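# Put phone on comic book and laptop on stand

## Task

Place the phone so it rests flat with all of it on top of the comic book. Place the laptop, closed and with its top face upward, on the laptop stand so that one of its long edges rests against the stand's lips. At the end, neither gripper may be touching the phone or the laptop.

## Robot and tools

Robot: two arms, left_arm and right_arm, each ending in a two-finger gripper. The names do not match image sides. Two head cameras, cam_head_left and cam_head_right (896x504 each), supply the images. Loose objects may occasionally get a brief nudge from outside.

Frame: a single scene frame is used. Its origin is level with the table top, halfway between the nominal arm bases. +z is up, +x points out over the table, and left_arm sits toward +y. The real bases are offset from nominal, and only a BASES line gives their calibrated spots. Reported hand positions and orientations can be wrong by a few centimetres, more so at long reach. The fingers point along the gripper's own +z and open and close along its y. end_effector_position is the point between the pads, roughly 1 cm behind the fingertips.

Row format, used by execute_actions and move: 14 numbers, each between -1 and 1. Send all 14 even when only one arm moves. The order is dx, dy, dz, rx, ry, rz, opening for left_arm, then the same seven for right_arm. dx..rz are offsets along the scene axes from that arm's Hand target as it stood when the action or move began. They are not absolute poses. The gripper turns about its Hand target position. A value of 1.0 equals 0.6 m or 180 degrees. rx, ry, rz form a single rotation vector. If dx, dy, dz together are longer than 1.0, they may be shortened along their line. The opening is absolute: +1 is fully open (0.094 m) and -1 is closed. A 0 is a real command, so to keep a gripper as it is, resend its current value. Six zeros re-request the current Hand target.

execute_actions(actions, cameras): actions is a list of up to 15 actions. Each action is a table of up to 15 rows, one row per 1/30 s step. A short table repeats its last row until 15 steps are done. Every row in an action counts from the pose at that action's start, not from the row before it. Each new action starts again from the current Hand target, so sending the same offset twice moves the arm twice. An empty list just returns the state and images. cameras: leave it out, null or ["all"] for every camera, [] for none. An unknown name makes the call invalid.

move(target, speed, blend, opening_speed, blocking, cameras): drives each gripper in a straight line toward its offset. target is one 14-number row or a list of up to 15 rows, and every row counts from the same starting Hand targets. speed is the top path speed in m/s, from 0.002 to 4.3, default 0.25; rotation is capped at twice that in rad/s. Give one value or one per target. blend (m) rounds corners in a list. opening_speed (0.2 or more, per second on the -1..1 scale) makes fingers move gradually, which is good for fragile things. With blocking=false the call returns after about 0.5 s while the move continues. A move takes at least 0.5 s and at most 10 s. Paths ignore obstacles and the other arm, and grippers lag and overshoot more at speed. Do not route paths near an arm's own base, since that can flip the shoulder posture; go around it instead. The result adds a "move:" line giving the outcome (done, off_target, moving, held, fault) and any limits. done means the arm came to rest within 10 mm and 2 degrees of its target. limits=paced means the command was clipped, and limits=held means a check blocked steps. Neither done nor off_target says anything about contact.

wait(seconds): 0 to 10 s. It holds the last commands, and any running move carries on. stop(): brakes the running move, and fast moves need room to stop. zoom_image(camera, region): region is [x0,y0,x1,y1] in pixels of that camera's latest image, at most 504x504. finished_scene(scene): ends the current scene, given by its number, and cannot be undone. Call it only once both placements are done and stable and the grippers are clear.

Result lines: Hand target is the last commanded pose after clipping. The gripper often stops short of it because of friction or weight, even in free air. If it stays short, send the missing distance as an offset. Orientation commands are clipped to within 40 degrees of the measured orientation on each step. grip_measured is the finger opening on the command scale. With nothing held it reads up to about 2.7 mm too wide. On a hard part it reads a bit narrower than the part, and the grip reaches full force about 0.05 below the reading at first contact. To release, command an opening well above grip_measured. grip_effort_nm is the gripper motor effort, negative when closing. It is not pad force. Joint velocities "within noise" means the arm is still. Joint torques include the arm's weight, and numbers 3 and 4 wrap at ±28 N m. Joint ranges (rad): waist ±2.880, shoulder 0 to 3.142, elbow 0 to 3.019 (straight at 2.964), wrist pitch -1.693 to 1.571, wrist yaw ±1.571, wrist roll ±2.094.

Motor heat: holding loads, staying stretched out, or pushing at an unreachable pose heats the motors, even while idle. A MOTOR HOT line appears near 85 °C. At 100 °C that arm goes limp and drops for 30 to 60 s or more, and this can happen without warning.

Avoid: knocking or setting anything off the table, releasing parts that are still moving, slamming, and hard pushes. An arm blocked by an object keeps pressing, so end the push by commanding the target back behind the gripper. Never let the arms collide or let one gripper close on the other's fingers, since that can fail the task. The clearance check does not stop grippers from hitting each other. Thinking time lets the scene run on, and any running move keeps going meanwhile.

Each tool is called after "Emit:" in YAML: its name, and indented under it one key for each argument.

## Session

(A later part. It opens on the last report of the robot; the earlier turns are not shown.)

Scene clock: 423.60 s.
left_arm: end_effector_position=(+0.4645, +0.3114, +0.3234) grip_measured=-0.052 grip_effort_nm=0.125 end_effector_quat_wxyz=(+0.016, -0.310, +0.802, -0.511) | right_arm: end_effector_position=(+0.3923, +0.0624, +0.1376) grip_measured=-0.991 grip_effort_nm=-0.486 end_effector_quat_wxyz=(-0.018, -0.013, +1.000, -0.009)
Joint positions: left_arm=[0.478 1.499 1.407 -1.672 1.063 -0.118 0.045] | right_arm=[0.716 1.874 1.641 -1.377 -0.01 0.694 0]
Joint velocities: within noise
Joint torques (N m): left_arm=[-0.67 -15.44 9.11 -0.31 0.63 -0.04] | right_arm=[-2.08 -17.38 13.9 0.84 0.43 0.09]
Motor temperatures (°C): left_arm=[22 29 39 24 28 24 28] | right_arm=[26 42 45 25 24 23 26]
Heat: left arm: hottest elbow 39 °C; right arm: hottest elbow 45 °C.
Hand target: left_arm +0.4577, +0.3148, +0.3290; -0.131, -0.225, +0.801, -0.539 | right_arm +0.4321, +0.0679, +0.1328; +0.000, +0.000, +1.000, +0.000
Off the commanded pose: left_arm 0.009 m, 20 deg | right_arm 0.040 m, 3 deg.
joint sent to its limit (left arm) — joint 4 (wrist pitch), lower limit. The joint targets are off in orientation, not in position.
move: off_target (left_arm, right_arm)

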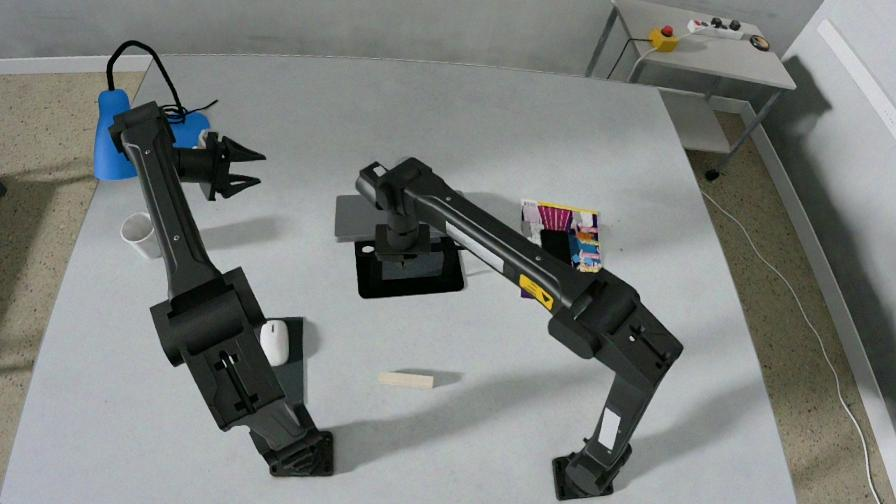

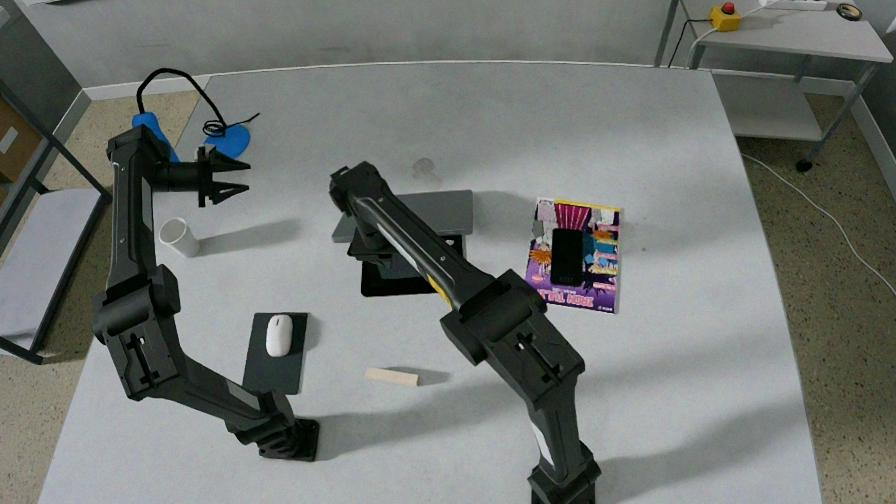

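Emit:
move:
  target:
    - [0,0,0,0,0,0,-0.05,-0.12,0,0.02,0,0,0,-1]
    - [0,0,0,0,0,0,-0.05,-0.2,-0.25,0.25,0,0,0,-1]
    - [0,0,0,0,0,0,-0.05,-0.3,-0.5,0.3,0,0,0,-1]
  speed: 0.35

Emit:
zoom_image:
  camera: "cam_head_left"
  region: [320, 170, 480, 270]

Emit:
zoom_image:
  camera: "cam_head_right"
  region: [320, 170, 480, 270]

Emit:
zoom_image:
  camera: "cam_head_left"
  region: [500, 180, 640, 320]

Scene clock: 431.20 s.
left_arm: end_effector_position=(+0.4645, +0.3114, +0.3234) grip_measured=-0.052 grip_effort_nm=0.125 end_effector_quat_wxyz=(+0.016, -0.310, +0.802, -0.511) | right_arm: end_effector_position=(+0.2545, -0.2277, +0.3199) grip_measured=-0.991 grip_effort_nm=-0.486 end_effector_quat_wxyz=(+0.039, -0.002, +0.999, +0.011)
Joint positions: left_arm=[0.478 1.499 1.407 -1.672 1.063 -0.118 0.045] | right_arm=[0.277 1.07 1.253 -1.674 0.001 0.279 0]
Joint velocities: within noise
Joint torques (N m): left_arm=[-1.32 -15.79 8.99 -0.43 0.71 0.01] | right_arm=[-0.44 -6.77 7.75 0.01 0.01 0.1]
Motor temperatures (°C): left_arm=[22 29 39 24 28 24 28] | right_arm=[26 41 46 25 24 23 26]
Heat: left arm: hottest elbow 39 °C; right arm: hottest elbow 46 °C.
Hand target: left_arm +0.4577, +0.3148, +0.3290; -0.131, -0.225, +0.801, -0.539 | right_arm +0.2522, -0.2322, +0.3129; +0.000, +0.000, +1.000, +0.000
Off the commanded pose: left_arm 0.009 m, 20 deg | right_arm 0.009 m, 5 deg.
joint sent to its limit (left arm) — joint 4 (wrist pitch), lower limit. The joint targets are off in orientation, not in position.
joint sent to its limit (right arm) — joint 4 (wrist pitch), lower limit. The joint targets are off in orientation, not in position.
move: off_target (left_arm, right_arm)

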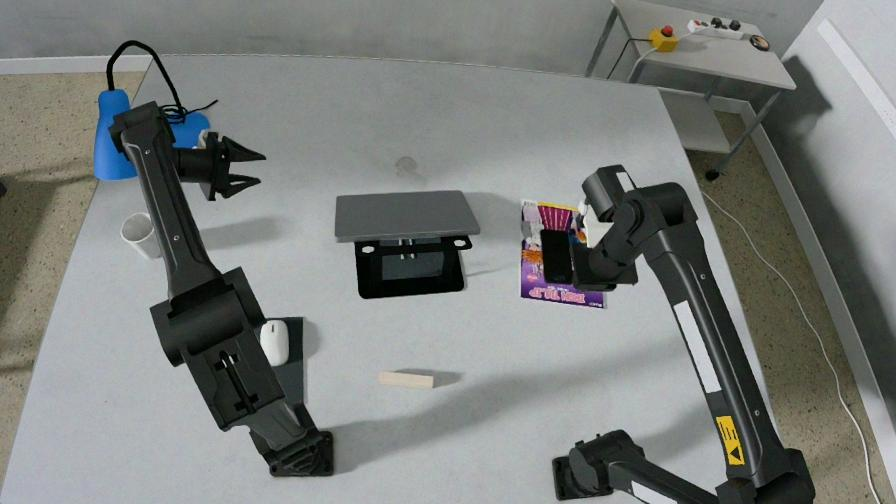

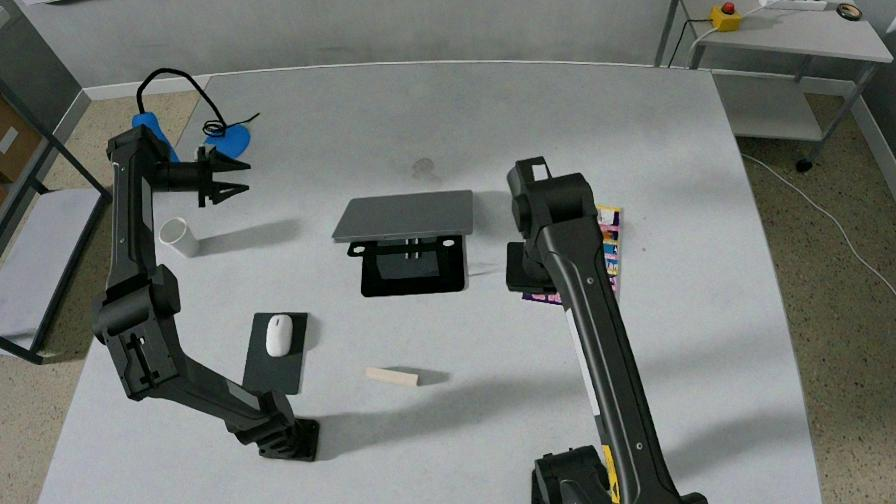

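Scaled by 3.150.

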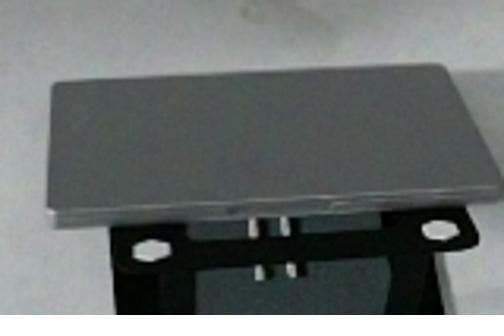

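Scaled by 3.150.

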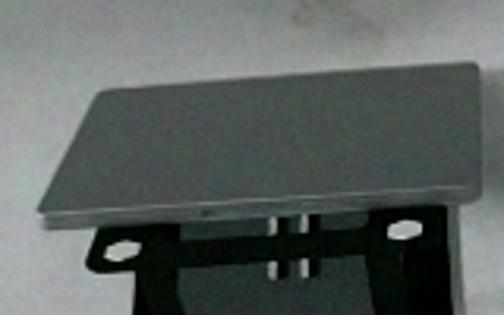

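Scaled by 3.600.

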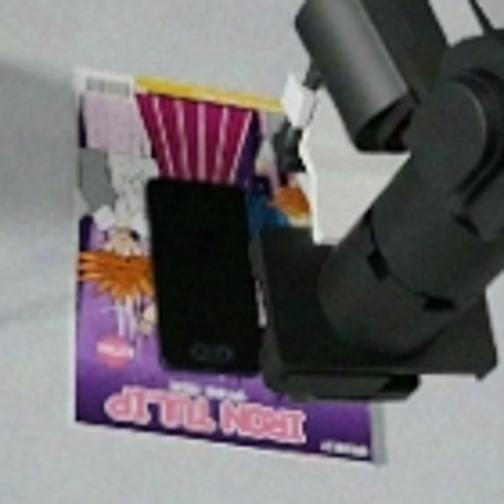

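Emit:
finished_scene:
  scene: 2

The scene is finished: the task was done.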